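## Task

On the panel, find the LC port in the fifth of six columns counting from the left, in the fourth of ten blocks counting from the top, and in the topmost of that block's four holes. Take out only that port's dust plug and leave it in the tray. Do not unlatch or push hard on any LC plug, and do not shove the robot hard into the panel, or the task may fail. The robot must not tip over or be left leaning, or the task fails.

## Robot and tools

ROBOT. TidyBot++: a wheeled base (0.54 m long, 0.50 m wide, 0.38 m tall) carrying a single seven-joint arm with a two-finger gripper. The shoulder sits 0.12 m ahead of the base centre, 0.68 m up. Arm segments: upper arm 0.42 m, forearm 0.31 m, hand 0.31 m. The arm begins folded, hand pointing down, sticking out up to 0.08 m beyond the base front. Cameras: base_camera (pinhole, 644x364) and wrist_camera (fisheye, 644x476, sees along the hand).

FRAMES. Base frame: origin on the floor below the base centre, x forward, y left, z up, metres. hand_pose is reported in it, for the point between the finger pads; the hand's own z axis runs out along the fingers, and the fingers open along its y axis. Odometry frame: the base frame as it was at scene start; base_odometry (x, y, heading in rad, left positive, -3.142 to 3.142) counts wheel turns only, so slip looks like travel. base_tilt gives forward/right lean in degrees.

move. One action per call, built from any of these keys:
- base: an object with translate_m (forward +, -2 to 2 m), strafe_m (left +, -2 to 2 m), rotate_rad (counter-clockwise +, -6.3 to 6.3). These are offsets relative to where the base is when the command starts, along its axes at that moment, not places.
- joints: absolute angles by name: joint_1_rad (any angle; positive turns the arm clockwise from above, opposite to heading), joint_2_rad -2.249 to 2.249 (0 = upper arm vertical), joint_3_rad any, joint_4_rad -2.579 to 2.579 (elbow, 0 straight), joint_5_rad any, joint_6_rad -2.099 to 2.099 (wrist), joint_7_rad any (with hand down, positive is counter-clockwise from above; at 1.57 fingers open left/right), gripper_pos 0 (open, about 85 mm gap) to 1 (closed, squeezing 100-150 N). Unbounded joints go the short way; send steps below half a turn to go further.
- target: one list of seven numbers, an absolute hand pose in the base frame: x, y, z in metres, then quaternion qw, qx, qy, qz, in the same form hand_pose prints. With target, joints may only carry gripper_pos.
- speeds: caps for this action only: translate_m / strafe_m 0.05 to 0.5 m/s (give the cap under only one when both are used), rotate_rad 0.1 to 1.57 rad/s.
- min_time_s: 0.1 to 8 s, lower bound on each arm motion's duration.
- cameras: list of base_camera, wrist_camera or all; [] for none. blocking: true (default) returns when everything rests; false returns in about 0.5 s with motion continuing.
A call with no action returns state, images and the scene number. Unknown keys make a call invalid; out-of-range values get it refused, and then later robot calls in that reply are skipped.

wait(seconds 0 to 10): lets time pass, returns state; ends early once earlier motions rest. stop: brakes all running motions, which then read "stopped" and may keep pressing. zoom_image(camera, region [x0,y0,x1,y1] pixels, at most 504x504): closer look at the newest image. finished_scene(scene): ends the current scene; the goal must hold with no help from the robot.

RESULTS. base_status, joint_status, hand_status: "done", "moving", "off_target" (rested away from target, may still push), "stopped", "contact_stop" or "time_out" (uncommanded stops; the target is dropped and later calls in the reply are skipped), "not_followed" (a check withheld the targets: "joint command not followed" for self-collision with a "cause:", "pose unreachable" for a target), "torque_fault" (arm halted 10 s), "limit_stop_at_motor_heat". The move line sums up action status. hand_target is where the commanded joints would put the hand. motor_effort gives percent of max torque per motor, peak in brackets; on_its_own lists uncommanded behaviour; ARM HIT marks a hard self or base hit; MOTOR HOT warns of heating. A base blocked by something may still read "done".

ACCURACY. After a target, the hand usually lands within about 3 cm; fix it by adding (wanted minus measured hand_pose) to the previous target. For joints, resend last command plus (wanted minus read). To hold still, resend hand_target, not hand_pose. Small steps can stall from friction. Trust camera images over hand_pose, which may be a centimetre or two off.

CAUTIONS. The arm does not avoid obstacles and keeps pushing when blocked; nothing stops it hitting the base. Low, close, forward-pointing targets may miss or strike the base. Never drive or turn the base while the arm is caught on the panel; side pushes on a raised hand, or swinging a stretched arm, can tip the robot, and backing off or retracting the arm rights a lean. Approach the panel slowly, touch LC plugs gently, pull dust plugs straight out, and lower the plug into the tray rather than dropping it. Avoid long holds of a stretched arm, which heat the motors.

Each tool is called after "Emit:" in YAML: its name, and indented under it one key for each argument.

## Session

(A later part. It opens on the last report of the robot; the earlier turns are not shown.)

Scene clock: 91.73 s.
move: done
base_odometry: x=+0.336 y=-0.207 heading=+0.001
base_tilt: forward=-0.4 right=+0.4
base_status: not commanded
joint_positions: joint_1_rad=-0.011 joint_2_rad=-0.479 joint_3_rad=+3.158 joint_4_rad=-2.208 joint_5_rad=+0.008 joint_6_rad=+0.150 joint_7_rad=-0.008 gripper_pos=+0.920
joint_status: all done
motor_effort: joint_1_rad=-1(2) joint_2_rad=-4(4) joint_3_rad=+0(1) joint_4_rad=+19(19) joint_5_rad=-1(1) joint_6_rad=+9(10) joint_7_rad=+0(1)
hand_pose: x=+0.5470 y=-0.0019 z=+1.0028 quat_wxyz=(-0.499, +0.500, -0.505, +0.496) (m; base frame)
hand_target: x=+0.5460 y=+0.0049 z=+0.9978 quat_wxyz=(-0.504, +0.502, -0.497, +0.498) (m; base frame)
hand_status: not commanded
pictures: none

Emit:
move:
  joints: {"joint_6_rad": 0.08}

Emit:
move:
  joints: {"joint_6_rad": 0.15}

Emit:
move:
  joints: {"joint_6_rad": 0.16}

Scene clock: 92.60 s.
move: done
base_odometry: x=+0.336 y=-0.207 heading=+0.001
base_tilt: forward=-0.4 right=+0.4
base_status: not commanded
joint_positions: joint_1_rad=-0.011 joint_2_rad=-0.479 joint_3_rad=+3.158 joint_4_rad=-2.209 joint_5_rad=+0.008 joint_6_rad=+0.084 joint_7_rad=-0.008 gripper_pos=+0.920
joint_status: all done
motor_effort: joint_1_rad=-2(2) joint_2_rad=-4(5) joint_3_rad=+0(1) joint_4_rad=+19(21) joint_5_rad=-1(1) joint_6_rad=+9(11) joint_7_rad=+1(1)
hand_pose: x=+0.5461 y=-0.0019 z=+0.9817 quat_wxyz=(-0.482, +0.516, -0.521, +0.479) (m; base frame)
hand_target: x=+0.5442 y=+0.0028 z=+0.9637 quat_wxyz=(-0.474, +0.527, -0.525, +0.471) (m; base frame)
hand_status: not commanded
pictures: none

Scene clock: 93.13 s.
move: done
base_odometry: x=+0.336 y=-0.207 heading=+0.001
base_tilt: forward=-0.4 right=+0.5
base_status: not commanded
joint_positions: joint_1_rad=-0.011 joint_2_rad=-0.479 joint_3_rad=+3.158 joint_4_rad=-2.209 joint_5_rad=+0.008 joint_6_rad=+0.125 joint_7_rad=-0.008 gripper_pos=+0.920
joint_status: all done
motor_effort: joint_1_rad=-2(2) joint_2_rad=-4(5) joint_3_rad=+0(1) joint_4_rad=+19(21) joint_5_rad=-1(1) joint_6_rad=+9(11) joint_7_rad=+0(1)
hand_pose: x=+0.5468 y=-0.0019 z=+0.9945 quat_wxyz=(-0.493, +0.506, -0.511, +0.490) (m; base frame)
hand_target: x=+0.5458 y=+0.0041 z=+0.9854 quat_wxyz=(-0.493, +0.511, -0.507, +0.488) (m; base frame)
hand_status: not commanded
pictures: none

Scene clock: 93.47 s.
move: done
base_odometry: x=+0.336 y=-0.207 heading=+0.001
base_tilt: forward=-0.4 right=+0.4
base_status: not commanded
joint_positions: joint_1_rad=-0.011 joint_2_rad=-0.479 joint_3_rad=+3.158 joint_4_rad=-2.209 joint_5_rad=+0.008 joint_6_rad=+0.125 joint_7_rad=-0.008 gripper_pos=+0.920
joint_status: all done
motor_effort: joint_1_rad=-1(2) joint_2_rad=-4(4) joint_3_rad=+1(1) joint_4_rad=+19(19) joint_5_rad=-1(1) joint_6_rad=+10(10) joint_7_rad=+1(1)
hand_pose: x=+0.5468 y=-0.0019 z=+0.9946 quat_wxyz=(-0.493, +0.506, -0.511, +0.490) (m; base frame)
hand_target: x=+0.5458 y=+0.0043 z=+0.9885 quat_wxyz=(-0.496, +0.509, -0.505, +0.490) (m; base frame)
hand_status: not commanded
pictures: none

Emit:
move:
  joints: {"joint_6_rad": 0.178}

Emit:
move:
  joints: {"joint_6_rad": 0.188}

Emit:
move:
  joints: {"joint_6_rad": 0.196}

Scene clock: 94.03 s.
move: done
base_odometry: x=+0.336 y=-0.207 heading=+0.001
base_tilt: forward=-0.4 right=+0.4
base_status: not commanded
joint_positions: joint_1_rad=-0.011 joint_2_rad=-0.479 joint_3_rad=+3.158 joint_4_rad=-2.209 joint_5_rad=+0.008 joint_6_rad=+0.130 joint_7_rad=-0.008 gripper_pos=+0.920
joint_status: all done
motor_effort: joint_1_rad=-1(2) joint_2_rad=-4(4) joint_3_rad=+0(0) joint_4_rad=+19(19) joint_5_rad=-1(1) joint_6_rad=+10(10) joint_7_rad=+0(1)
hand_pose: x=+0.5469 y=-0.0019 z=+0.9961 quat_wxyz=(-0.494, +0.505, -0.510, +0.491) (m; base frame)
hand_target: x=+0.5459 y=+0.0047 z=+0.9941 quat_wxyz=(-0.500, +0.505, -0.500, +0.495) (m; base frame)
hand_status: not commanded
pictures: none

Scene clock: 94.43 s.
move: done
base_odometry: x=+0.336 y=-0.207 heading=+0.001
base_tilt: forward=-0.4 right=+0.5
base_status: not commanded
joint_positions: joint_1_rad=-0.011 joint_2_rad=-0.479 joint_3_rad=+3.158 joint_4_rad=-2.209 joint_5_rad=+0.008 joint_6_rad=+0.133 joint_7_rad=-0.008 gripper_pos=+0.920
joint_status: all done
motor_effort: joint_1_rad=-1(2) joint_2_rad=-4(4) joint_3_rad=+0(1) joint_4_rad=+19(19) joint_5_rad=-1(2) joint_6_rad=+10(11) joint_7_rad=+0(1)
hand_pose: x=+0.5469 y=-0.0019 z=+0.9969 quat_wxyz=(-0.495, +0.504, -0.509, +0.492) (m; base frame)
hand_target: x=+0.5460 y=+0.0048 z=+0.9972 quat_wxyz=(-0.503, +0.502, -0.497, +0.497) (m; base frame)
hand_status: not commanded
pictures: none

Scene clock: 94.83 s.
move: done
base_odometry: x=+0.336 y=-0.207 heading=+0.001
base_tilt: forward=-0.4 right=+0.5
base_status: not commanded
joint_positions: joint_1_rad=-0.011 joint_2_rad=-0.479 joint_3_rad=+3.158 joint_4_rad=-2.209 joint_5_rad=+0.008 joint_6_rad=+0.136 joint_7_rad=-0.008 gripper_pos=+0.920
joint_status: all done
motor_effort: joint_1_rad=-2(2) joint_2_rad=-4(4) joint_3_rad=+0(1) joint_4_rad=+19(20) joint_5_rad=-1(1) joint_6_rad=+9(10) joint_7_rad=+0(1)
hand_pose: x=+0.5469 y=-0.0019 z=+0.9978 quat_wxyz=(-0.495, +0.504, -0.508, +0.492) (m; base frame)
hand_target: x=+0.5459 y=+0.0050 z=+0.9997 quat_wxyz=(-0.505, +0.501, -0.495, +0.499) (m; base frame)
hand_status: not commanded
pictures: none

Emit:
move:
  joints: {"joint_6_rad": 0.206}

Emit:
move:
  joints: {"joint_6_rad": 0.214}

Emit:
move:
  base: {"translate_m": 0.035}
  speeds: {"translate_m": 0.05}
  cameras: ["wrist_camera"]

Emit:
zoom_image:
  camera: "wrist_camera"
  region: [290, 345, 335, 390]

Scene clock: 95.47 s.
move: done
base_odometry: x=+0.336 y=-0.207 heading=+0.001
base_tilt: forward=-0.4 right=+0.4
base_status: not commanded
joint_positions: joint_1_rad=-0.011 joint_2_rad=-0.479 joint_3_rad=+3.158 joint_4_rad=-2.209 joint_5_rad=+0.008 joint_6_rad=+0.141 joint_7_rad=-0.008 gripper_pos=+0.920
joint_status: all done
motor_effort: joint_1_rad=-1(2) joint_2_rad=-4(4) joint_3_rad=+1(1) joint_4_rad=+19(19) joint_5_rad=-1(1) joint_6_rad=+10(10) joint_7_rad=+1(1)
hand_pose: x=+0.5470 y=-0.0019 z=+0.9993 quat_wxyz=(-0.497, +0.502, -0.507, +0.494) (m; base frame)
hand_target: x=+0.5459 y=+0.0052 z=+1.0028 quat_wxyz=(-0.508, +0.498, -0.493, +0.501) (m; base frame)
hand_status: not commanded
pictures: none

Scene clock: 95.90 s.
move: done
base_odometry: x=+0.336 y=-0.207 heading=+0.001
base_tilt: forward=-0.4 right=+0.4
base_status: not commanded
joint_positions: joint_1_rad=-0.011 joint_2_rad=-0.479 joint_3_rad=+3.158 joint_4_rad=-2.209 joint_5_rad=+0.008 joint_6_rad=+0.146 joint_7_rad=-0.008 gripper_pos=+0.920
joint_status: all done
motor_effort: joint_1_rad=-2(2) joint_2_rad=-4(4) joint_3_rad=+0(1) joint_4_rad=+19(19) joint_5_rad=-1(2) joint_6_rad=+9(10) joint_7_rad=+0(1)
hand_pose: x=+0.5470 y=-0.0019 z=+1.0010 quat_wxyz=(-0.498, +0.501, -0.506, +0.495) (m; base frame)
hand_target: x=+0.5458 y=+0.0053 z=+1.0053 quat_wxyz=(-0.510, +0.496, -0.490, +0.503) (m; base frame)
hand_status: not commanded
pictures: none

Scene clock: 97.10 s.
move: done
base_odometry: x=+0.371 y=-0.207 heading=+0.002
base_tilt: forward=-0.4 right=+0.4
base_status: done
joint_positions: joint_1_rad=-0.011 joint_2_rad=-0.479 joint_3_rad=+3.158 joint_4_rad=-2.209 joint_5_rad=+0.008 joint_6_rad=+0.146 joint_7_rad=-0.008 gripper_pos=+0.920
joint_status: not commanded
motor_effort: joint_1_rad=-1(2) joint_2_rad=-4(6) joint_3_rad=+0(1) joint_4_rad=+19(20) joint_5_rad=-1(2) joint_6_rad=+10(10) joint_7_rad=+0(1)
hand_pose: x=+0.5470 y=-0.0019 z=+1.0010 quat_wxyz=(-0.498, +0.501, -0.506, +0.495) (m; base frame)
hand_target: x=+0.5458 y=+0.0053 z=+1.0053 quat_wxyz=(-0.510, +0.496, -0.490, +0.503) (m; base frame)
hand_status: not commanded
pictures: wrist_camera

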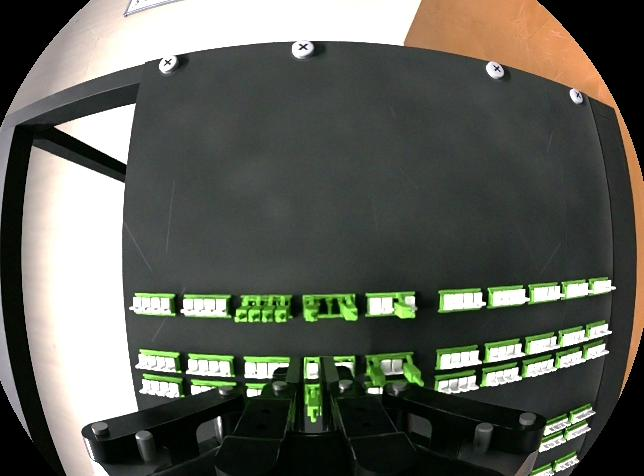

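Scaled by 11.200.

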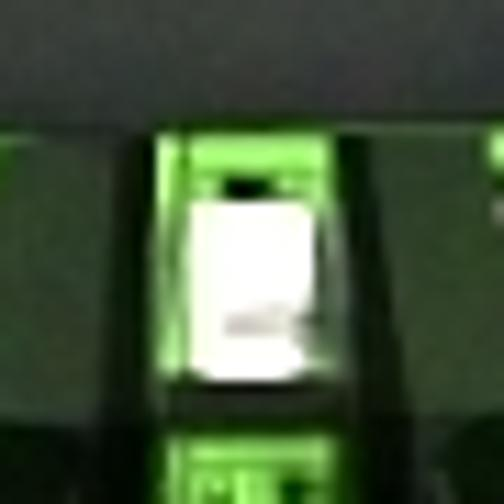

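Emit:
move:
  base: {"translate_m": 0.007}
  speeds: {"translate_m": 0.05}
  cameras: ["wrist_camera"]

Emit:
zoom_image:
  camera: "wrist_camera"
  region: [290, 345, 335, 390]

Scene clock: 98.17 s.
move: done
base_odometry: x=+0.378 y=-0.207 heading=+0.003
base_tilt: forward=-0.4 right=+0.5
base_status: done
joint_positions: joint_1_rad=-0.011 joint_2_rad=-0.477 joint_3_rad=+3.158 joint_4_rad=-2.209 joint_5_rad=+0.008 joint_6_rad=+0.146 joint_7_rad=-0.008 gripper_pos=+0.920
joint_status: not commanded
motor_effort: joint_1_rad=-2(2) joint_2_rad=-4(6) joint_3_rad=+0(1) joint_4_rad=+18(19) joint_5_rad=-1(2) joint_6_rad=+9(10) joint_7_rad=+0(1)
hand_pose: x=+0.5474 y=-0.0019 z=+1.0005 quat_wxyz=(-0.498, +0.501, -0.506, +0.495) (m; base frame)
hand_target: x=+0.5458 y=+0.0053 z=+1.0053 quat_wxyz=(-0.510, +0.496, -0.490, +0.503) (m; base frame)
hand_status: not commanded
pictures: wrist_camera

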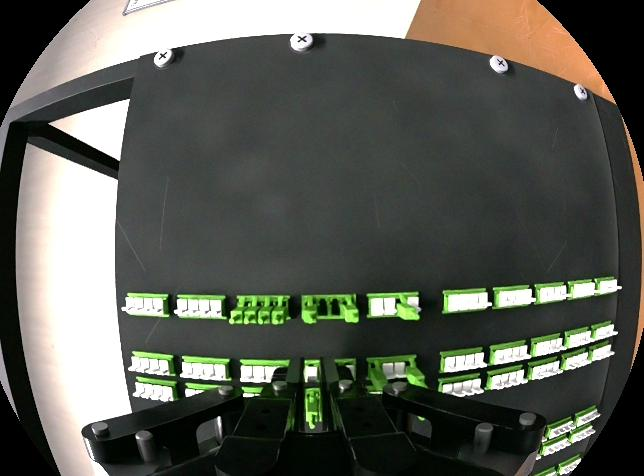

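Scaled by 11.200.

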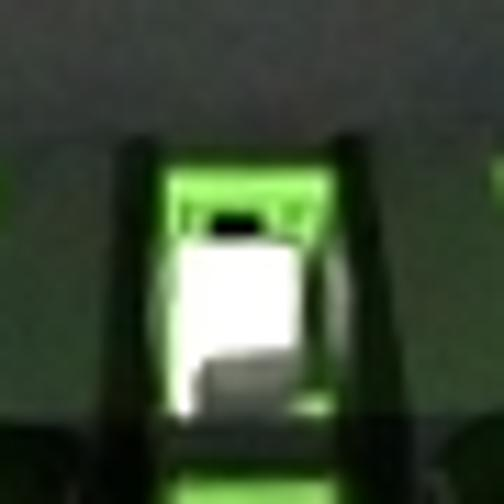

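Emit:
move:
  base: {"translate_m": 0.004}
  speeds: {"translate_m": 0.05}
  cameras: ["wrist_camera"]

Emit:
zoom_image:
  camera: "wrist_camera"
  region: [290, 345, 335, 390]

Scene clock: 99.03 s.
move: done
base_odometry: x=+0.382 y=-0.207 heading=+0.004
base_tilt: forward=-0.4 right=+0.5
base_status: done
joint_positions: joint_1_rad=-0.011 joint_2_rad=-0.477 joint_3_rad=+3.158 joint_4_rad=-2.209 joint_5_rad=+0.008 joint_6_rad=+0.147 joint_7_rad=-0.008 gripper_pos=+0.920
joint_status: not commanded
motor_effort: joint_1_rad=-2(2) joint_2_rad=-4(6) joint_3_rad=+0(1) joint_4_rad=+19(19) joint_5_rad=-1(1) joint_6_rad=+9(10) joint_7_rad=+0(1)
hand_pose: x=+0.5474 y=-0.0019 z=+1.0007 quat_wxyz=(-0.498, +0.501, -0.506, +0.495) (m; base frame)
hand_target: x=+0.5458 y=+0.0053 z=+1.0053 quat_wxyz=(-0.510, +0.496, -0.490, +0.503) (m; base frame)
hand_status: not commanded
pictures: wrist_camera

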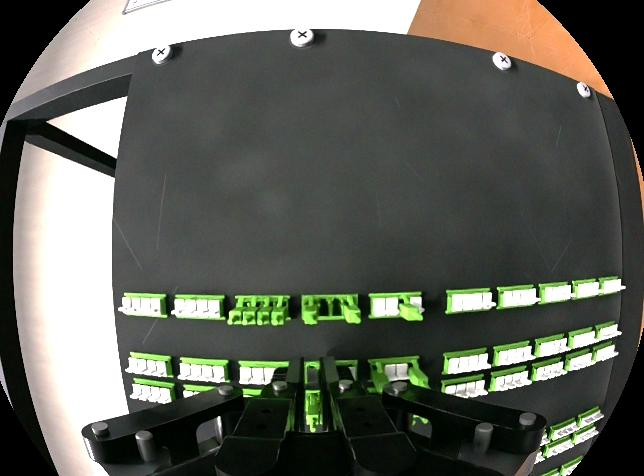

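Scaled by 11.200.

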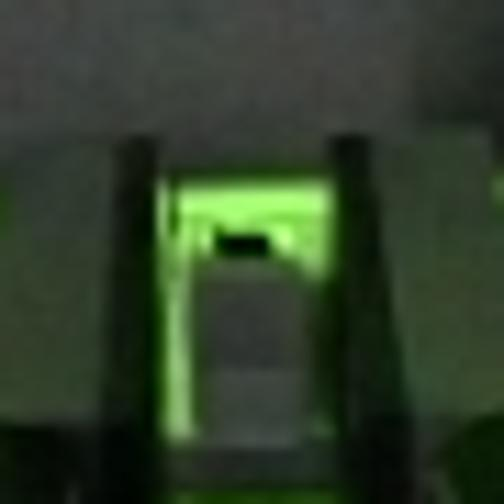

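Emit:
move:
  base: {"translate_m": 0.003}
  speeds: {"translate_m": 0.05}
  cameras: ["wrist_camera"]

Emit:
zoom_image:
  camera: "wrist_camera"
  region: [280, 345, 345, 410]

Scene clock: 99.80 s.
move: done
base_odometry: x=+0.385 y=-0.207 heading=+0.004
base_tilt: forward=-0.4 right=+0.5
base_status: done
joint_positions: joint_1_rad=-0.011 joint_2_rad=-0.480 joint_3_rad=+3.158 joint_4_rad=-2.210 joint_5_rad=+0.008 joint_6_rad=+0.147 joint_7_rad=-0.008 gripper_pos=+0.920
joint_status: not commanded
motor_effort: joint_1_rad=-2(2) joint_2_rad=-4(4) joint_3_rad=+0(1) joint_4_rad=+18(22) joint_5_rad=-1(1) joint_6_rad=+10(12) joint_7_rad=+1(1)
hand_pose: x=+0.5465 y=-0.0019 z=+1.0013 quat_wxyz=(-0.498, +0.501, -0.505, +0.495) (m; base frame)
hand_target: x=+0.5458 y=+0.0053 z=+1.0053 quat_wxyz=(-0.510, +0.496, -0.490, +0.503) (m; base frame)
hand_status: not commanded
pictures: wrist_camera

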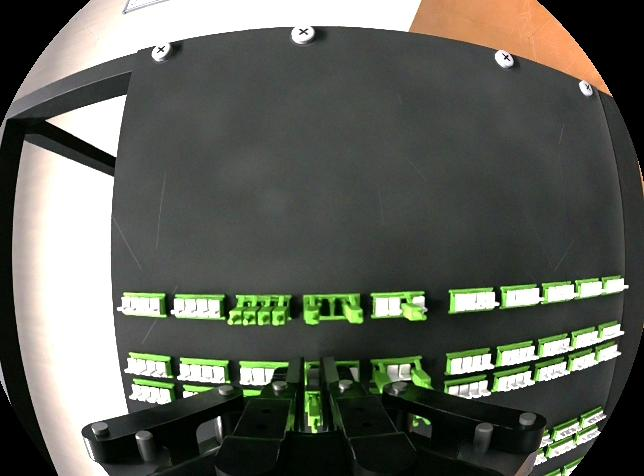

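Scaled by 7.754.

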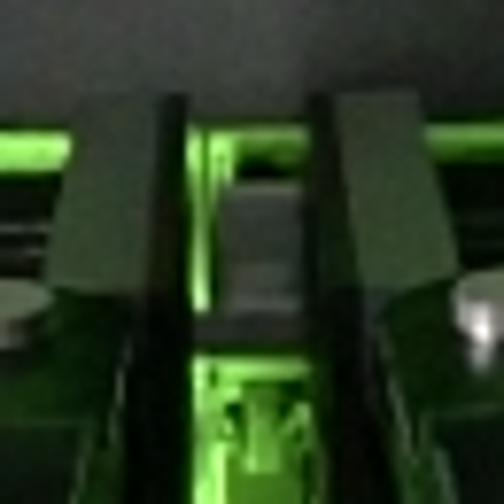

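Emit:
move:
  joints: {"gripper_pos": 0.95}
  cameras: ["wrist_camera"]

Emit:
zoom_image:
  camera: "wrist_camera"
  region: [280, 345, 345, 410]

Scene clock: 100.57 s.
move: done
base_odometry: x=+0.385 y=-0.207 heading=+0.004
base_tilt: forward=-0.4 right=+0.4
base_status: not commanded
joint_positions: joint_1_rad=-0.011 joint_2_rad=-0.480 joint_3_rad=+3.158 joint_4_rad=-2.212 joint_5_rad=+0.008 joint_6_rad=+0.148 joint_7_rad=-0.008 gripper_pos=+0.950
joint_status: all done
motor_effort: joint_1_rad=-2(2) joint_2_rad=-3(6) joint_3_rad=+0(1) joint_4_rad=+19(22) joint_5_rad=-1(1) joint_6_rad=+10(12) joint_7_rad=+1(1)
hand_pose: x=+0.5465 y=-0.0019 z=+1.0007 quat_wxyz=(-0.498, +0.501, -0.506, +0.495) (m; base frame)
hand_target: x=+0.5458 y=+0.0053 z=+1.0053 quat_wxyz=(-0.510, +0.496, -0.490, +0.503) (m; base frame)
hand_status: not commanded
pictures: wrist_camera

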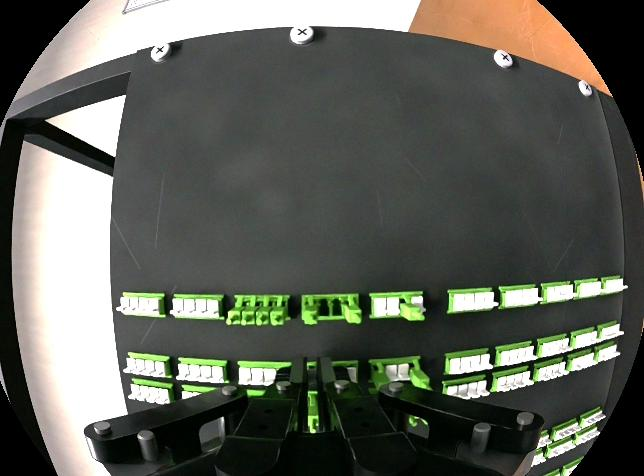

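Scaled by 7.754.

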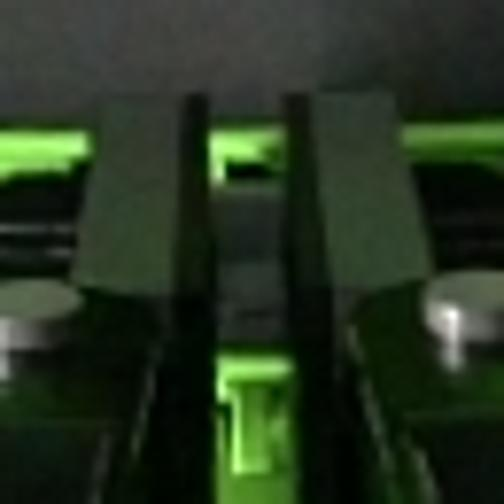

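Emit:
move:
  joints: {"gripper_pos": 0.98}

Scene clock: 101.07 s.
move: done
base_odometry: x=+0.385 y=-0.207 heading=+0.004
base_tilt: forward=-0.4 right=+0.4
base_status: not commanded
joint_positions: joint_1_rad=-0.011 joint_2_rad=-0.480 joint_3_rad=+3.158 joint_4_rad=-2.212 joint_5_rad=+0.008 joint_6_rad=+0.148 joint_7_rad=-0.008 gripper_pos=+0.976
joint_status: all done
motor_effort: joint_1_rad=-2(2) joint_2_rad=-3(3) joint_3_rad=+0(1) joint_4_rad=+20(20) joint_5_rad=-1(1) joint_6_rad=+10(10) joint_7_rad=+1(1)
hand_pose: x=+0.5465 y=-0.0019 z=+1.0007 quat_wxyz=(-0.498, +0.501, -0.506, +0.495) (m; base frame)
hand_target: x=+0.5458 y=+0.0053 z=+1.0053 quat_wxyz=(-0.510, +0.496, -0.490, +0.503) (m; base frame)
hand_status: not commanded
pictures: none

Emit:
move:
  joints: {"gripper_pos": 1.0}
  cameras: ["wrist_camera"]

Emit:
zoom_image:
  camera: "wrist_camera"
  region: [280, 345, 345, 410]

Scene clock: 101.63 s.
move: done
base_odometry: x=+0.385 y=-0.207 heading=+0.004
base_tilt: forward=-0.4 right=+0.4
base_status: not commanded
joint_positions: joint_1_rad=-0.011 joint_2_rad=-0.480 joint_3_rad=+3.158 joint_4_rad=-2.212 joint_5_rad=+0.008 joint_6_rad=+0.148 joint_7_rad=-0.008 gripper_pos=+0.992
joint_status: all done
motor_effort: joint_1_rad=-1(2) joint_2_rad=-3(3) joint_3_rad=+0(1) joint_4_rad=+19(20) joint_5_rad=-1(2) joint_6_rad=+10(10) joint_7_rad=+1(1)
hand_pose: x=+0.5465 y=-0.0019 z=+1.0007 quat_wxyz=(-0.498, +0.501, -0.506, +0.495) (m; base frame)
hand_target: x=+0.5458 y=+0.0053 z=+1.0053 quat_wxyz=(-0.510, +0.496, -0.490, +0.503) (m; base frame)
hand_status: not commanded
pictures: wrist_camera

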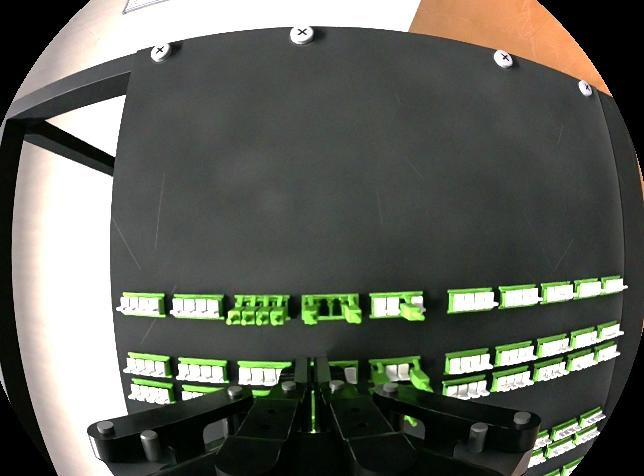

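Scaled by 7.754.

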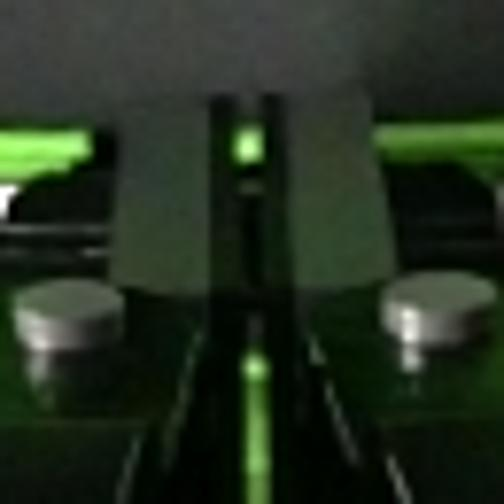

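Emit:
move:
  base: {"translate_m": -0.006}
  speeds: {"translate_m": 0.05}
  cameras: ["wrist_camera"]

Emit:
zoom_image:
  camera: "wrist_camera"
  region: [280, 345, 345, 410]

Scene clock: 102.53 s.
move: done
base_odometry: x=+0.379 y=-0.207 heading=+0.004
base_tilt: forward=-0.4 right=+0.4
base_status: done
joint_positions: joint_1_rad=-0.011 joint_2_rad=-0.478 joint_3_rad=+3.158 joint_4_rad=-2.212 joint_5_rad=+0.008 joint_6_rad=+0.150 joint_7_rad=-0.008 gripper_pos=+0.992
joint_status: not commanded
motor_effort: joint_1_rad=-2(2) joint_2_rad=-4(7) joint_3_rad=+0(0) joint_4_rad=+19(19) joint_5_rad=-1(1) joint_6_rad=+10(10) joint_7_rad=+0(1)
hand_pose: x=+0.5471 y=-0.0019 z=+1.0006 quat_wxyz=(-0.498, +0.501, -0.505, +0.495) (m; base frame)
hand_target: x=+0.5458 y=+0.0053 z=+1.0053 quat_wxyz=(-0.510, +0.496, -0.490, +0.503) (m; base frame)
hand_status: not commanded
pictures: wrist_camera

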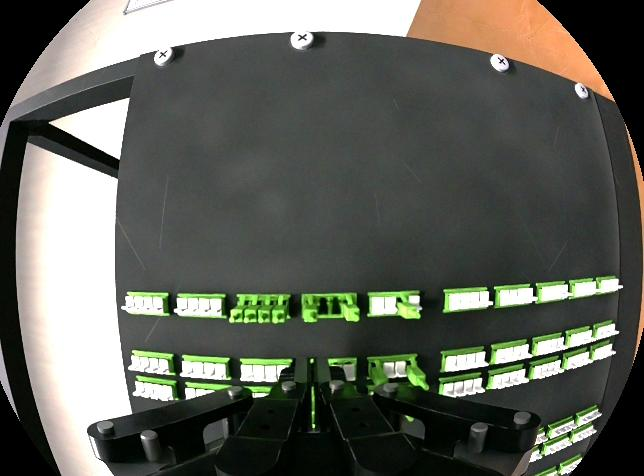

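Scaled by 7.754.

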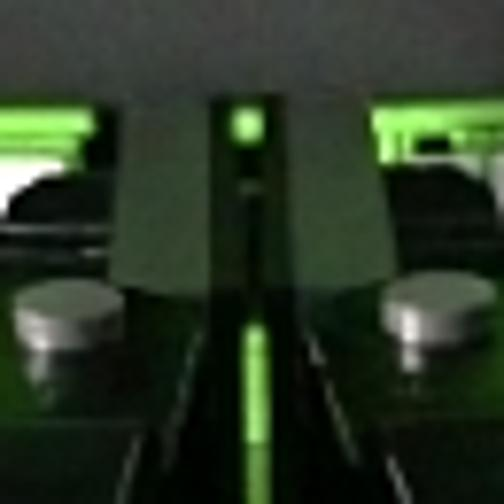

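Emit:
move:
  base: {"translate_m": -0.03}
  speeds: {"translate_m": 0.05}
  cameras: ["wrist_camera"]

Emit:
zoom_image:
  camera: "wrist_camera"
  region: [280, 335, 345, 400]

Scene clock: 103.83 s.
move: done
base_odometry: x=+0.349 y=-0.207 heading=+0.003
base_tilt: forward=-0.4 right=+0.5
base_status: done
joint_positions: joint_1_rad=-0.011 joint_2_rad=-0.478 joint_3_rad=+3.158 joint_4_rad=-2.212 joint_5_rad=+0.008 joint_6_rad=+0.150 joint_7_rad=-0.008 gripper_pos=+0.992
joint_status: not commanded
motor_effort: joint_1_rad=-1(2) joint_2_rad=-4(6) joint_3_rad=+0(1) joint_4_rad=+19(19) joint_5_rad=-1(1) joint_6_rad=+9(10) joint_7_rad=+1(1)
hand_pose: x=+0.5471 y=-0.0019 z=+1.0006 quat_wxyz=(-0.498, +0.501, -0.505, +0.495) (m; base frame)
hand_target: x=+0.5458 y=+0.0053 z=+1.0053 quat_wxyz=(-0.510, +0.496, -0.490, +0.503) (m; base frame)
hand_status: not commanded
pictures: wrist_camera

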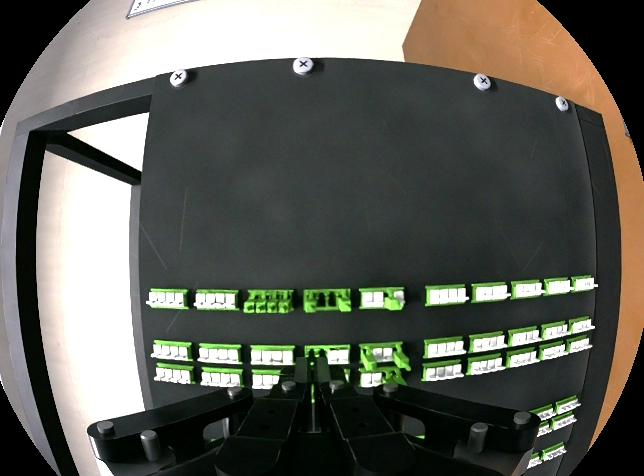

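Scaled by 7.754.

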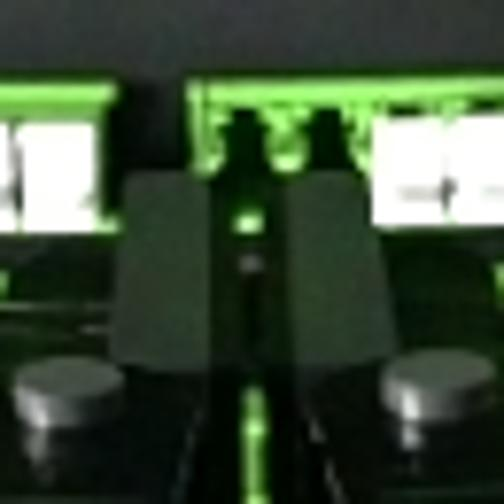

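Emit:
move:
  base: {"translate_m": -0.1}
  speeds: {"translate_m": 0.1}
  cameras: ["wrist_camera"]

Emit:
zoom_image:
  camera: "wrist_camera"
  region: [270, 320, 350, 400]

Emit:
zoom_image:
  camera: "wrist_camera"
  region: [190, 250, 480, 400]

Scene clock: 105.97 s.
move: done
base_odometry: x=+0.249 y=-0.208 heading=+0.004
base_tilt: forward=-0.4 right=+0.5
base_status: done
joint_positions: joint_1_rad=-0.011 joint_2_rad=-0.478 joint_3_rad=+3.158 joint_4_rad=-2.212 joint_5_rad=+0.008 joint_6_rad=+0.150 joint_7_rad=-0.008 gripper_pos=+0.992
joint_status: not commanded
motor_effort: joint_1_rad=-1(2) joint_2_rad=-4(7) joint_3_rad=+0(1) joint_4_rad=+19(19) joint_5_rad=-1(2) joint_6_rad=+10(10) joint_7_rad=+1(1)
hand_pose: x=+0.5472 y=-0.0019 z=+1.0005 quat_wxyz=(-0.498, +0.501, -0.506, +0.495) (m; base frame)
hand_target: x=+0.5458 y=+0.0053 z=+1.0053 quat_wxyz=(-0.510, +0.496, -0.490, +0.503) (m; base frame)
hand_status: not commanded
pictures: wrist_camera

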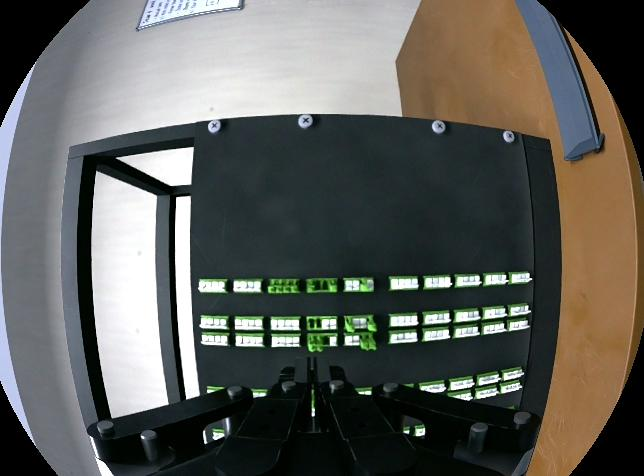

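Scaled by 6.300.

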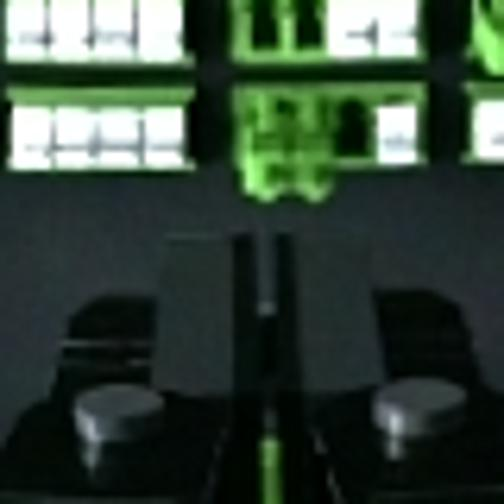

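Scaled by 1.738.

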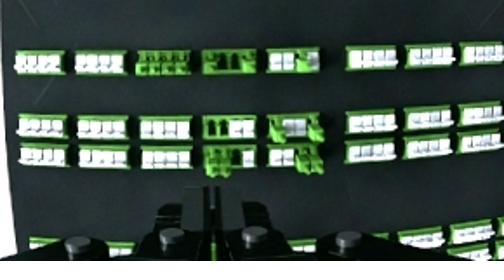

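Emit:
move:
  base: {"translate_m": -0.1}
  joints: {"joint_7_rad": 1.57, "joint_6_rad": -0.6}
  min_time_s: 2.5
  cameras: ["wrist_camera"]

Emit:
zoom_image:
  camera: "wrist_camera"
  region: [250, 330, 370, 450]

Emit:
zoom_image:
  camera: "wrist_camera"
  region: [140, 150, 500, 400]

Scene clock: 109.67 s.
move: done
base_odometry: x=+0.149 y=-0.208 heading=+0.005
base_tilt: forward=-0.4 right=+0.4
base_status: done
joint_positions: joint_1_rad=-0.011 joint_2_rad=-0.481 joint_3_rad=+3.158 joint_4_rad=-2.212 joint_5_rad=+0.008 joint_6_rad=-0.534 joint_7_rad=+1.505 gripper_pos=+0.992
joint_status: all done
motor_effort: joint_1_rad=-1(2) joint_2_rad=-3(6) joint_3_rad=+0(1) joint_4_rad=+18(19) joint_5_rad=-1(2) joint_6_rad=+8(10) joint_7_rad=+0(1)
hand_pose: x=+0.4743 y=-0.0018 z=+0.8058 quat_wxyz=(-0.014, +0.905, -0.031, +0.424) (m; base frame)
hand_target: x=+0.4545 y=-0.0092 z=+0.7769 quat_wxyz=(+0.025, +0.924, +0.016, +0.382) (m; base frame)
hand_status: not commanded
pictures: wrist_camera

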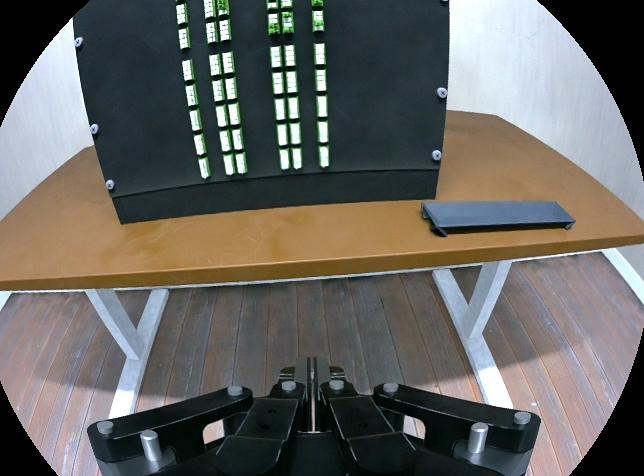

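Scaled by 4.200.

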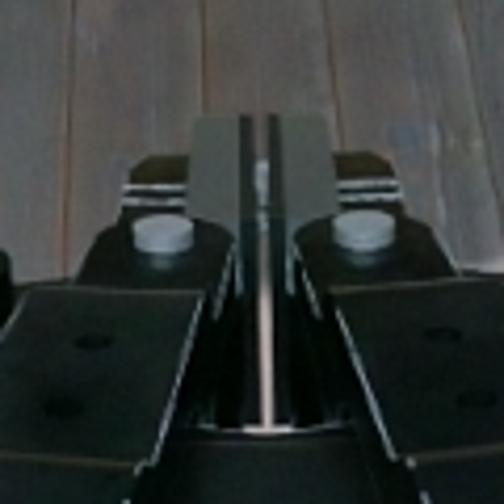

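Scaled by 1.400.

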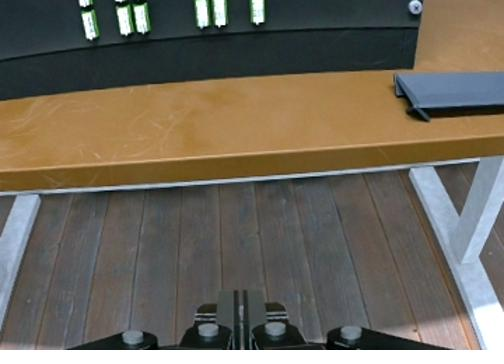

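Emit:
zoom_image:
  camera: "wrist_camera"
  region: [295, 345, 330, 400]

Emit:
move:
  joints: {"joint_6_rad": -0.3, "joint_7_rad": 0.0}
  cameras: ["wrist_camera"]

Emit:
zoom_image:
  camera: "wrist_camera"
  region: [295, 345, 330, 400]

Scaled by 9.164.

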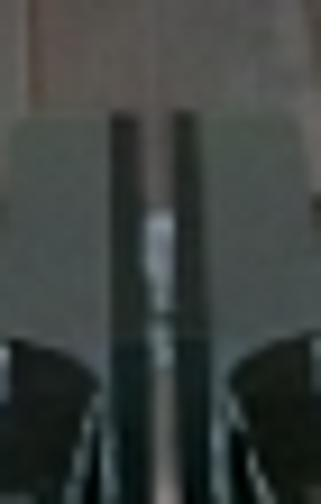

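Scene clock: 112.17 s.
move: done
base_odometry: x=+0.149 y=-0.208 heading=+0.005
base_tilt: forward=-0.4 right=+0.4
base_status: not commanded
joint_positions: joint_1_rad=-0.011 joint_2_rad=-0.481 joint_3_rad=+3.158 joint_4_rad=-2.212 joint_5_rad=+0.008 joint_6_rad=-0.375 joint_7_rad=+0.064 gripper_pos=+0.992
joint_status: all done
motor_effort: joint_1_rad=-1(2) joint_2_rad=-3(4) joint_3_rad=+1(1) joint_4_rad=+19(19) joint_5_rad=-1(2) joint_6_rad=+8(10) joint_7_rad=+0(2)
hand_pose: x=+0.5028 y=-0.0019 z=+0.8462 quat_wxyz=(-0.338, +0.633, -0.595, +0.361) (m; base frame)
hand_target: x=+0.5098 y=-0.0042 z=+0.8515 quat_wxyz=(-0.349, +0.620, -0.591, +0.380) (m; base frame)
hand_status: not commanded
pictures: wrist_camera

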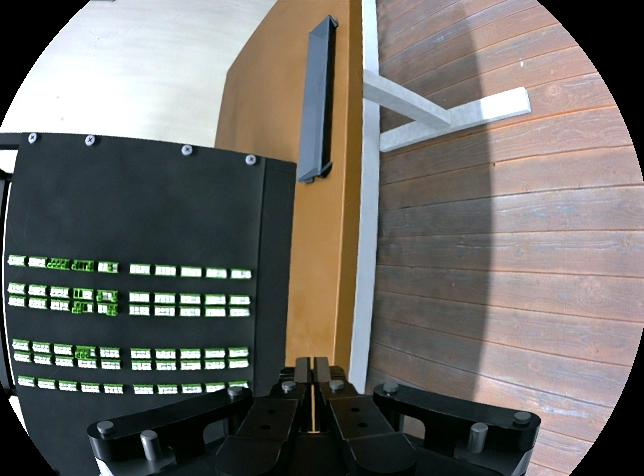

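Scaled by 9.164.

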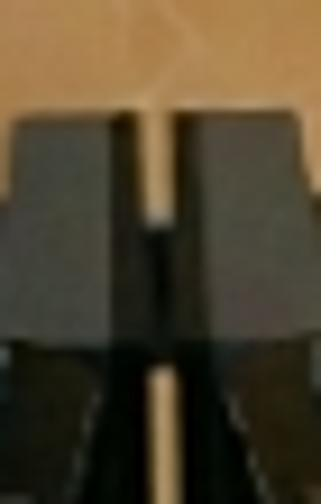

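Emit:
move:
  joints: {"joint_1_rad": 0.0, "joint_2_rad": 0.054, "joint_3_rad": 3.1416, "joint_4_rad": -1.386, "joint_5_rad": 0.0, "joint_6_rad": -1.7, "joint_7_rad": 1.57}
  base: {"strafe_m": -0.28}
  speeds: {"strafe_m": 0.2}
  min_time_s: 3
  cameras: ["all"]

Emit:
zoom_image:
  camera: "wrist_camera"
  region: [295, 345, 330, 400]

Scene clock: 118.43 s.
move: done
base_odometry: x=+0.150 y=-0.488 heading=+0.005
base_tilt: forward=-0.4 right=+0.5
base_status: done
joint_positions: joint_1_rad=-0.009 joint_2_rad=+0.032 joint_3_rad=+3.155 joint_4_rad=-1.417 joint_5_rad=+0.008 joint_6_rad=-1.638 joint_7_rad=+1.504 gripper_pos=+0.992
joint_status: all done
motor_effort: joint_1_rad=-1(3) joint_2_rad=-15(16) joint_3_rad=+0(2) joint_4_rad=+15(20) joint_5_rad=-1(2) joint_6_rad=+1(9) joint_7_rad=+0(2)
hand_pose: x=+0.4615 y=-0.0024 z=+0.8296 quat_wxyz=(+0.003, +0.999, -0.036, +0.027) (m; base frame)
hand_target: x=+0.4539 y=+0.0013 z=+0.8317 quat_wxyz=(+0.000, +1.000, +0.000, +0.001) (m; base frame)
hand_status: not commanded
pictures: base_camera, wrist_camera

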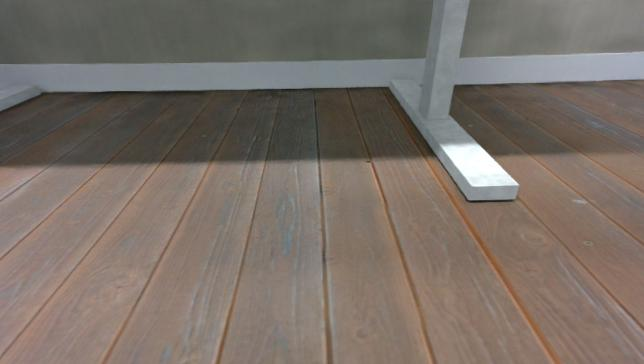

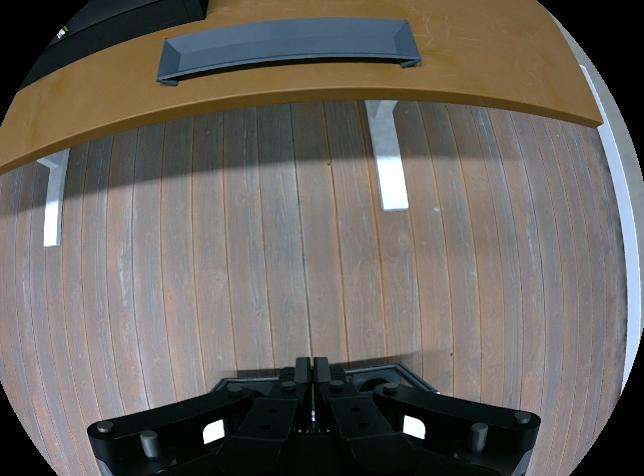

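Scaled by 9.164.

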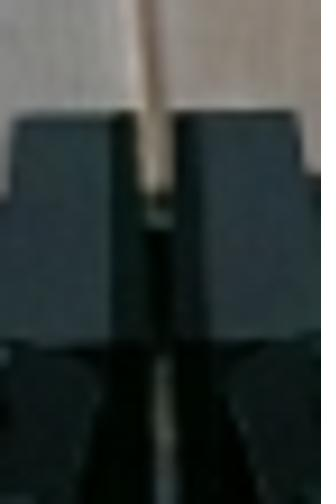

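Emit:
move:
  base: {"translate_m": 0.27}
  speeds: {"translate_m": 0.15}
  cameras: ["all"]

Emit:
zoom_image:
  camera: "wrist_camera"
  region: [230, 280, 400, 420]

Scene clock: 121.60 s.
move: done
base_odometry: x=+0.420 y=-0.487 heading=+0.005
base_tilt: forward=-0.4 right=+0.4
base_status: done
joint_positions: joint_1_rad=-0.009 joint_2_rad=+0.042 joint_3_rad=+3.155 joint_4_rad=-1.416 joint_5_rad=+0.008 joint_6_rad=-1.644 joint_7_rad=+1.506 gripper_pos=+0.992
joint_status: not commanded
motor_effort: joint_1_rad=-1(2) joint_2_rad=-15(18) joint_3_rad=+0(1) joint_4_rad=+14(15) joint_5_rad=-1(2) joint_6_rad=+1(2) joint_7_rad=+1(1)
hand_pose: x=+0.4614 y=-0.0024 z=+0.8264 quat_wxyz=(+0.003, +0.999, -0.035, +0.019) (m; base frame)
hand_target: x=+0.4539 y=+0.0013 z=+0.8317 quat_wxyz=(+0.000, +1.000, +0.000, +0.001) (m; base frame)
hand_status: not commanded
pictures: base_camera, wrist_camera

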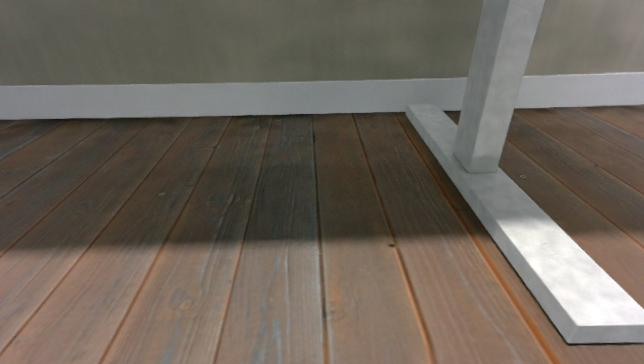

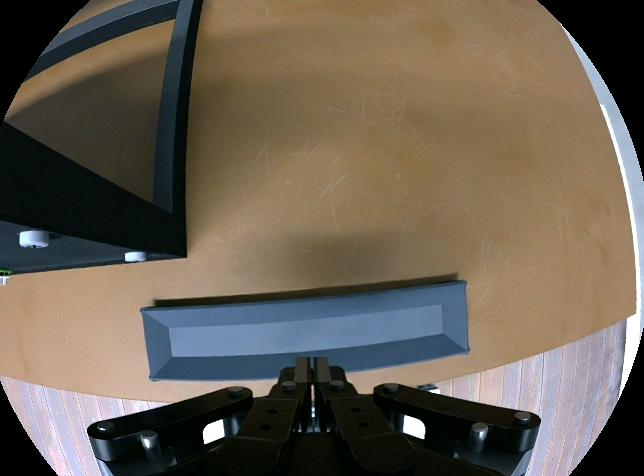

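Scaled by 2.965.

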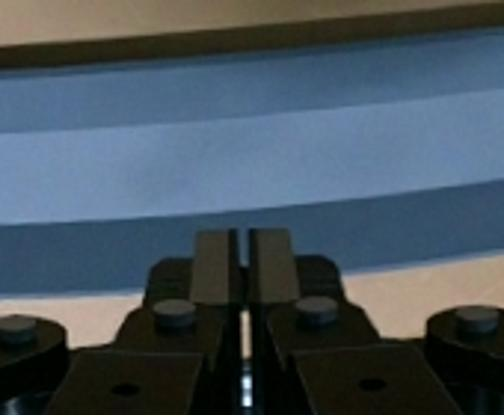

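Emit:
move:
  base: {"translate_m": 0.015}
  speeds: {"translate_m": 0.05}
  joints: {"joint_4_rad": -1.59, "joint_6_rad": -1.48}
  min_time_s: 2
  cameras: ["wrist_camera"]

Emit:
zoom_image:
  camera: "wrist_camera"
  region: [230, 280, 400, 420]

Scene clock: 124.30 s.
move: done
base_odometry: x=+0.436 y=-0.487 heading=+0.005
base_tilt: forward=-0.4 right=+0.5
base_status: done
joint_positions: joint_1_rad=-0.009 joint_2_rad=+0.044 joint_3_rad=+3.155 joint_4_rad=-1.555 joint_5_rad=+0.008 joint_6_rad=-1.543 joint_7_rad=+1.506 gripper_pos=+0.992
joint_status: all done
motor_effort: joint_1_rad=-1(2) joint_2_rad=-16(18) joint_3_rad=+0(1) joint_4_rad=+14(15) joint_5_rad=-1(1) joint_6_rad=+0(2) joint_7_rad=+0(1)
hand_pose: x=+0.4516 y=-0.0024 z=+0.7820 quat_wxyz=(+0.004, +0.999, -0.034, +0.000) (m; base frame)
hand_target: x=+0.4607 y=+0.0013 z=+0.7677 quat_wxyz=(+0.000, +1.000, +0.000, +0.009) (m; base frame)
hand_status: not commanded
pictures: wrist_camera

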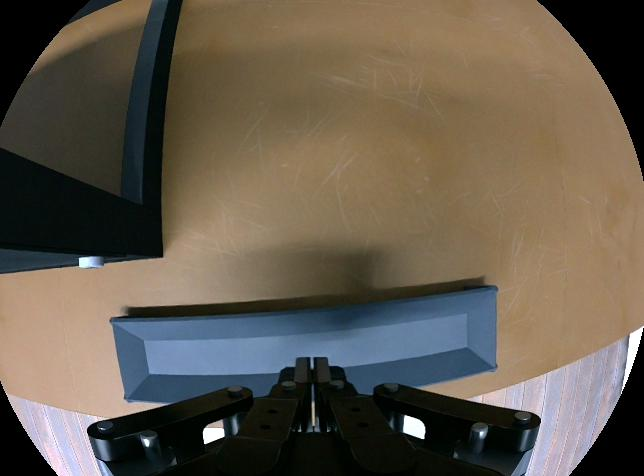

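Scaled by 2.965.

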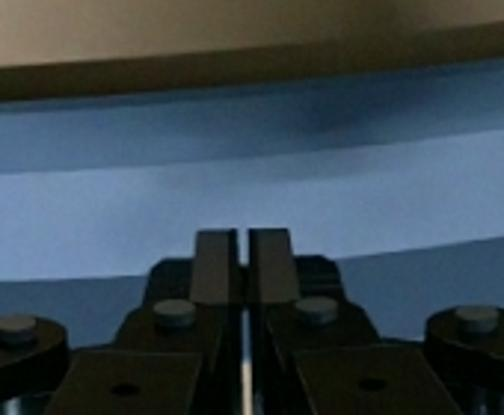

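Emit:
move:
  base: {"translate_m": 0.007}
  speeds: {"translate_m": 0.05}
  joints: {"joint_4_rad": -1.65, "joint_6_rad": -1.42}
  min_time_s: 1.5
  cameras: ["wrist_camera"]

Emit:
zoom_image:
  camera: "wrist_camera"
  region: [230, 280, 400, 420]

Scene clock: 126.43 s.
move: done
base_odometry: x=+0.443 y=-0.487 heading=+0.004
base_tilt: forward=-0.4 right=+0.4
base_status: done
joint_positions: joint_1_rad=-0.009 joint_2_rad=+0.046 joint_3_rad=+3.155 joint_4_rad=-1.614 joint_5_rad=+0.008 joint_6_rad=-1.482 joint_7_rad=+1.506 gripper_pos=+0.992
joint_status: all done
motor_effort: joint_1_rad=-2(2) joint_2_rad=-16(18) joint_3_rad=+0(1) joint_4_rad=+15(16) joint_5_rad=-1(2) joint_6_rad=+0(1) joint_7_rad=+0(1)
hand_pose: x=+0.4513 y=-0.0024 z=+0.7627 quat_wxyz=(+0.004, +0.999, -0.034, -0.001) (m; base frame)
hand_target: x=+0.4588 y=+0.0013 z=+0.7490 quat_wxyz=(+0.000, +1.000, +0.000, +0.009) (m; base frame)
hand_status: not commanded
pictures: wrist_camera

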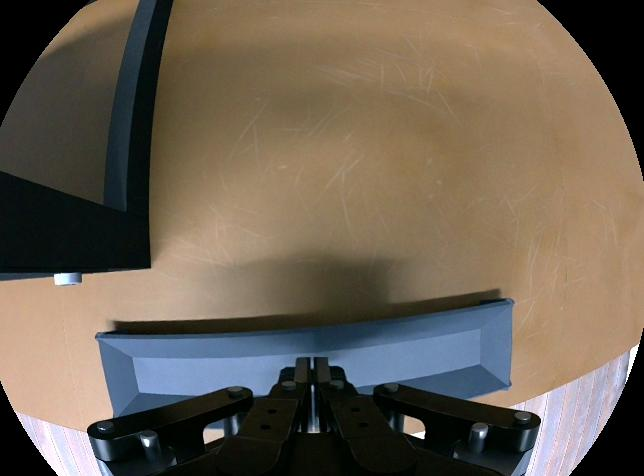

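Scaled by 2.965.

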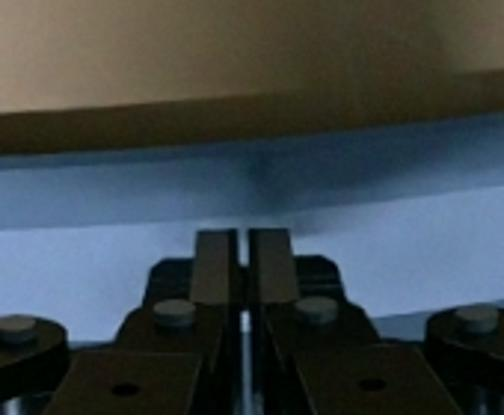

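Emit:
move:
  joints: {"joint_4_rad": -1.675, "joint_6_rad": -1.395}
  min_time_s: 1

Emit:
move:
  joints: {"gripper_pos": 0.85}
  cameras: ["wrist_camera"]

Emit:
zoom_image:
  camera: "wrist_camera"
  region: [270, 330, 360, 420]

Scene clock: 128.03 s.
move: done
base_odometry: x=+0.443 y=-0.487 heading=+0.004
base_tilt: forward=-0.4 right=+0.4
base_status: not commanded
joint_positions: joint_1_rad=-0.009 joint_2_rad=+0.046 joint_3_rad=+3.155 joint_4_rad=-1.639 joint_5_rad=+0.008 joint_6_rad=-1.457 joint_7_rad=+1.506 gripper_pos=+0.992
joint_status: all done
motor_effort: joint_1_rad=-1(2) joint_2_rad=-16(16) joint_3_rad=+0(1) joint_4_rad=+14(15) joint_5_rad=-1(2) joint_6_rad=+0(1) joint_7_rad=+0(1)
hand_pose: x=+0.4506 y=-0.0024 z=+0.7549 quat_wxyz=(+0.004, +0.999, -0.034, +0.000) (m; base frame)
hand_target: x=+0.4576 y=+0.0013 z=+0.7412 quat_wxyz=(+0.000, +1.000, +0.000, +0.009) (m; base frame)
hand_status: not commanded
pictures: none

Scene clock: 128.60 s.
move: done
base_odometry: x=+0.443 y=-0.487 heading=+0.004
base_tilt: forward=-0.4 right=+0.4
base_status: not commanded
joint_positions: joint_1_rad=-0.009 joint_2_rad=+0.046 joint_3_rad=+3.155 joint_4_rad=-1.639 joint_5_rad=+0.008 joint_6_rad=-1.457 joint_7_rad=+1.506 gripper_pos=+0.850
joint_status: all done
motor_effort: joint_1_rad=-1(2) joint_2_rad=-15(16) joint_3_rad=-1(1) joint_4_rad=+14(15) joint_5_rad=-1(1) joint_6_rad=+0(1) joint_7_rad=+0(1)
hand_pose: x=+0.4507 y=-0.0024 z=+0.7549 quat_wxyz=(+0.004, +0.999, -0.034, +0.000) (m; base frame)
hand_target: x=+0.4576 y=+0.0013 z=+0.7412 quat_wxyz=(+0.000, +1.000, +0.000, +0.009) (m; base frame)
hand_status: not commanded
pictures: wrist_camera

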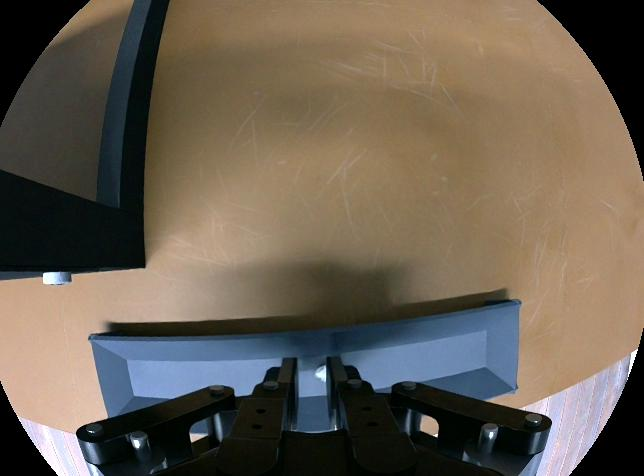

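Scaled by 5.600.

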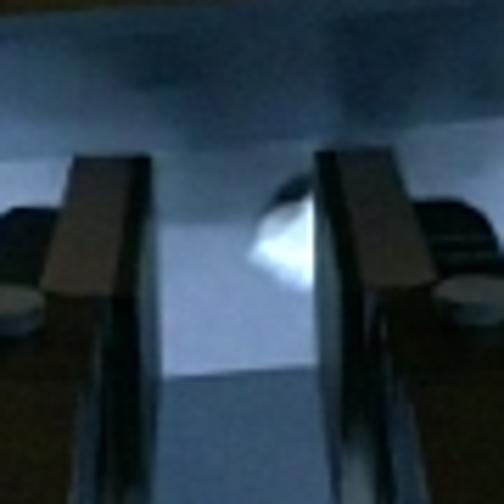

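Emit:
move:
  joints: {"joint_4_rad": -1.45, "joint_6_rad": -1.62}
  min_time_s: 2
  cameras: ["wrist_camera"]

Emit:
zoom_image:
  camera: "wrist_camera"
  region: [250, 280, 410, 400]

Scene clock: 131.03 s.
move: done
base_odometry: x=+0.443 y=-0.487 heading=+0.004
base_tilt: forward=-0.4 right=+0.4
base_status: not commanded
joint_positions: joint_1_rad=-0.009 joint_2_rad=+0.046 joint_3_rad=+3.155 joint_4_rad=-1.480 joint_5_rad=+0.008 joint_6_rad=-1.560 joint_7_rad=+1.506 gripper_pos=+0.850
joint_status: all done
motor_effort: joint_1_rad=-2(2) joint_2_rad=-16(16) joint_3_rad=+0(1) joint_4_rad=+15(16) joint_5_rad=-1(2) joint_6_rad=+1(2) joint_7_rad=+0(1)
hand_pose: x=+0.4700 y=-0.0024 z=+0.8052 quat_wxyz=(+0.003, +0.999, -0.035, +0.028) (m; base frame)
hand_target: x=+0.4608 y=+0.0013 z=+0.8117 quat_wxyz=(+0.000, +1.000, +0.000, +0.009) (m; base frame)
hand_status: not commanded
pictures: wrist_camera

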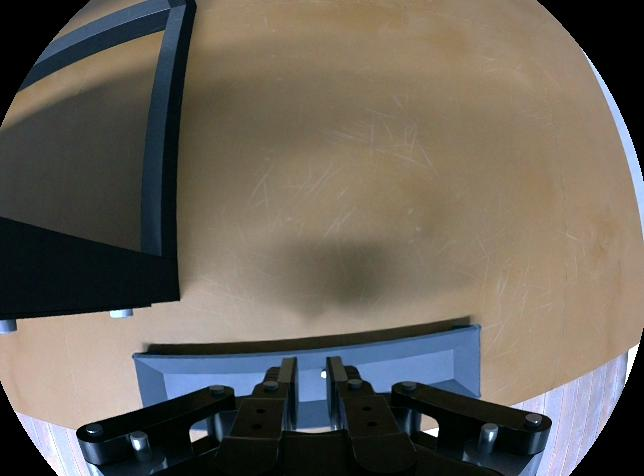

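Scaled by 3.150.

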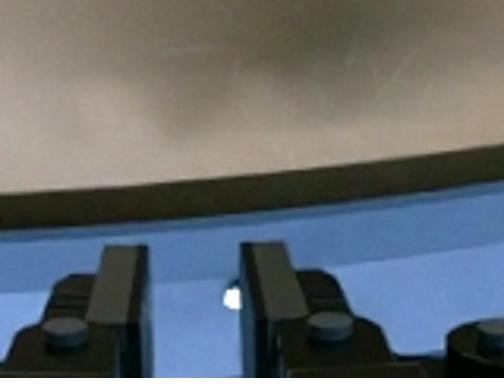

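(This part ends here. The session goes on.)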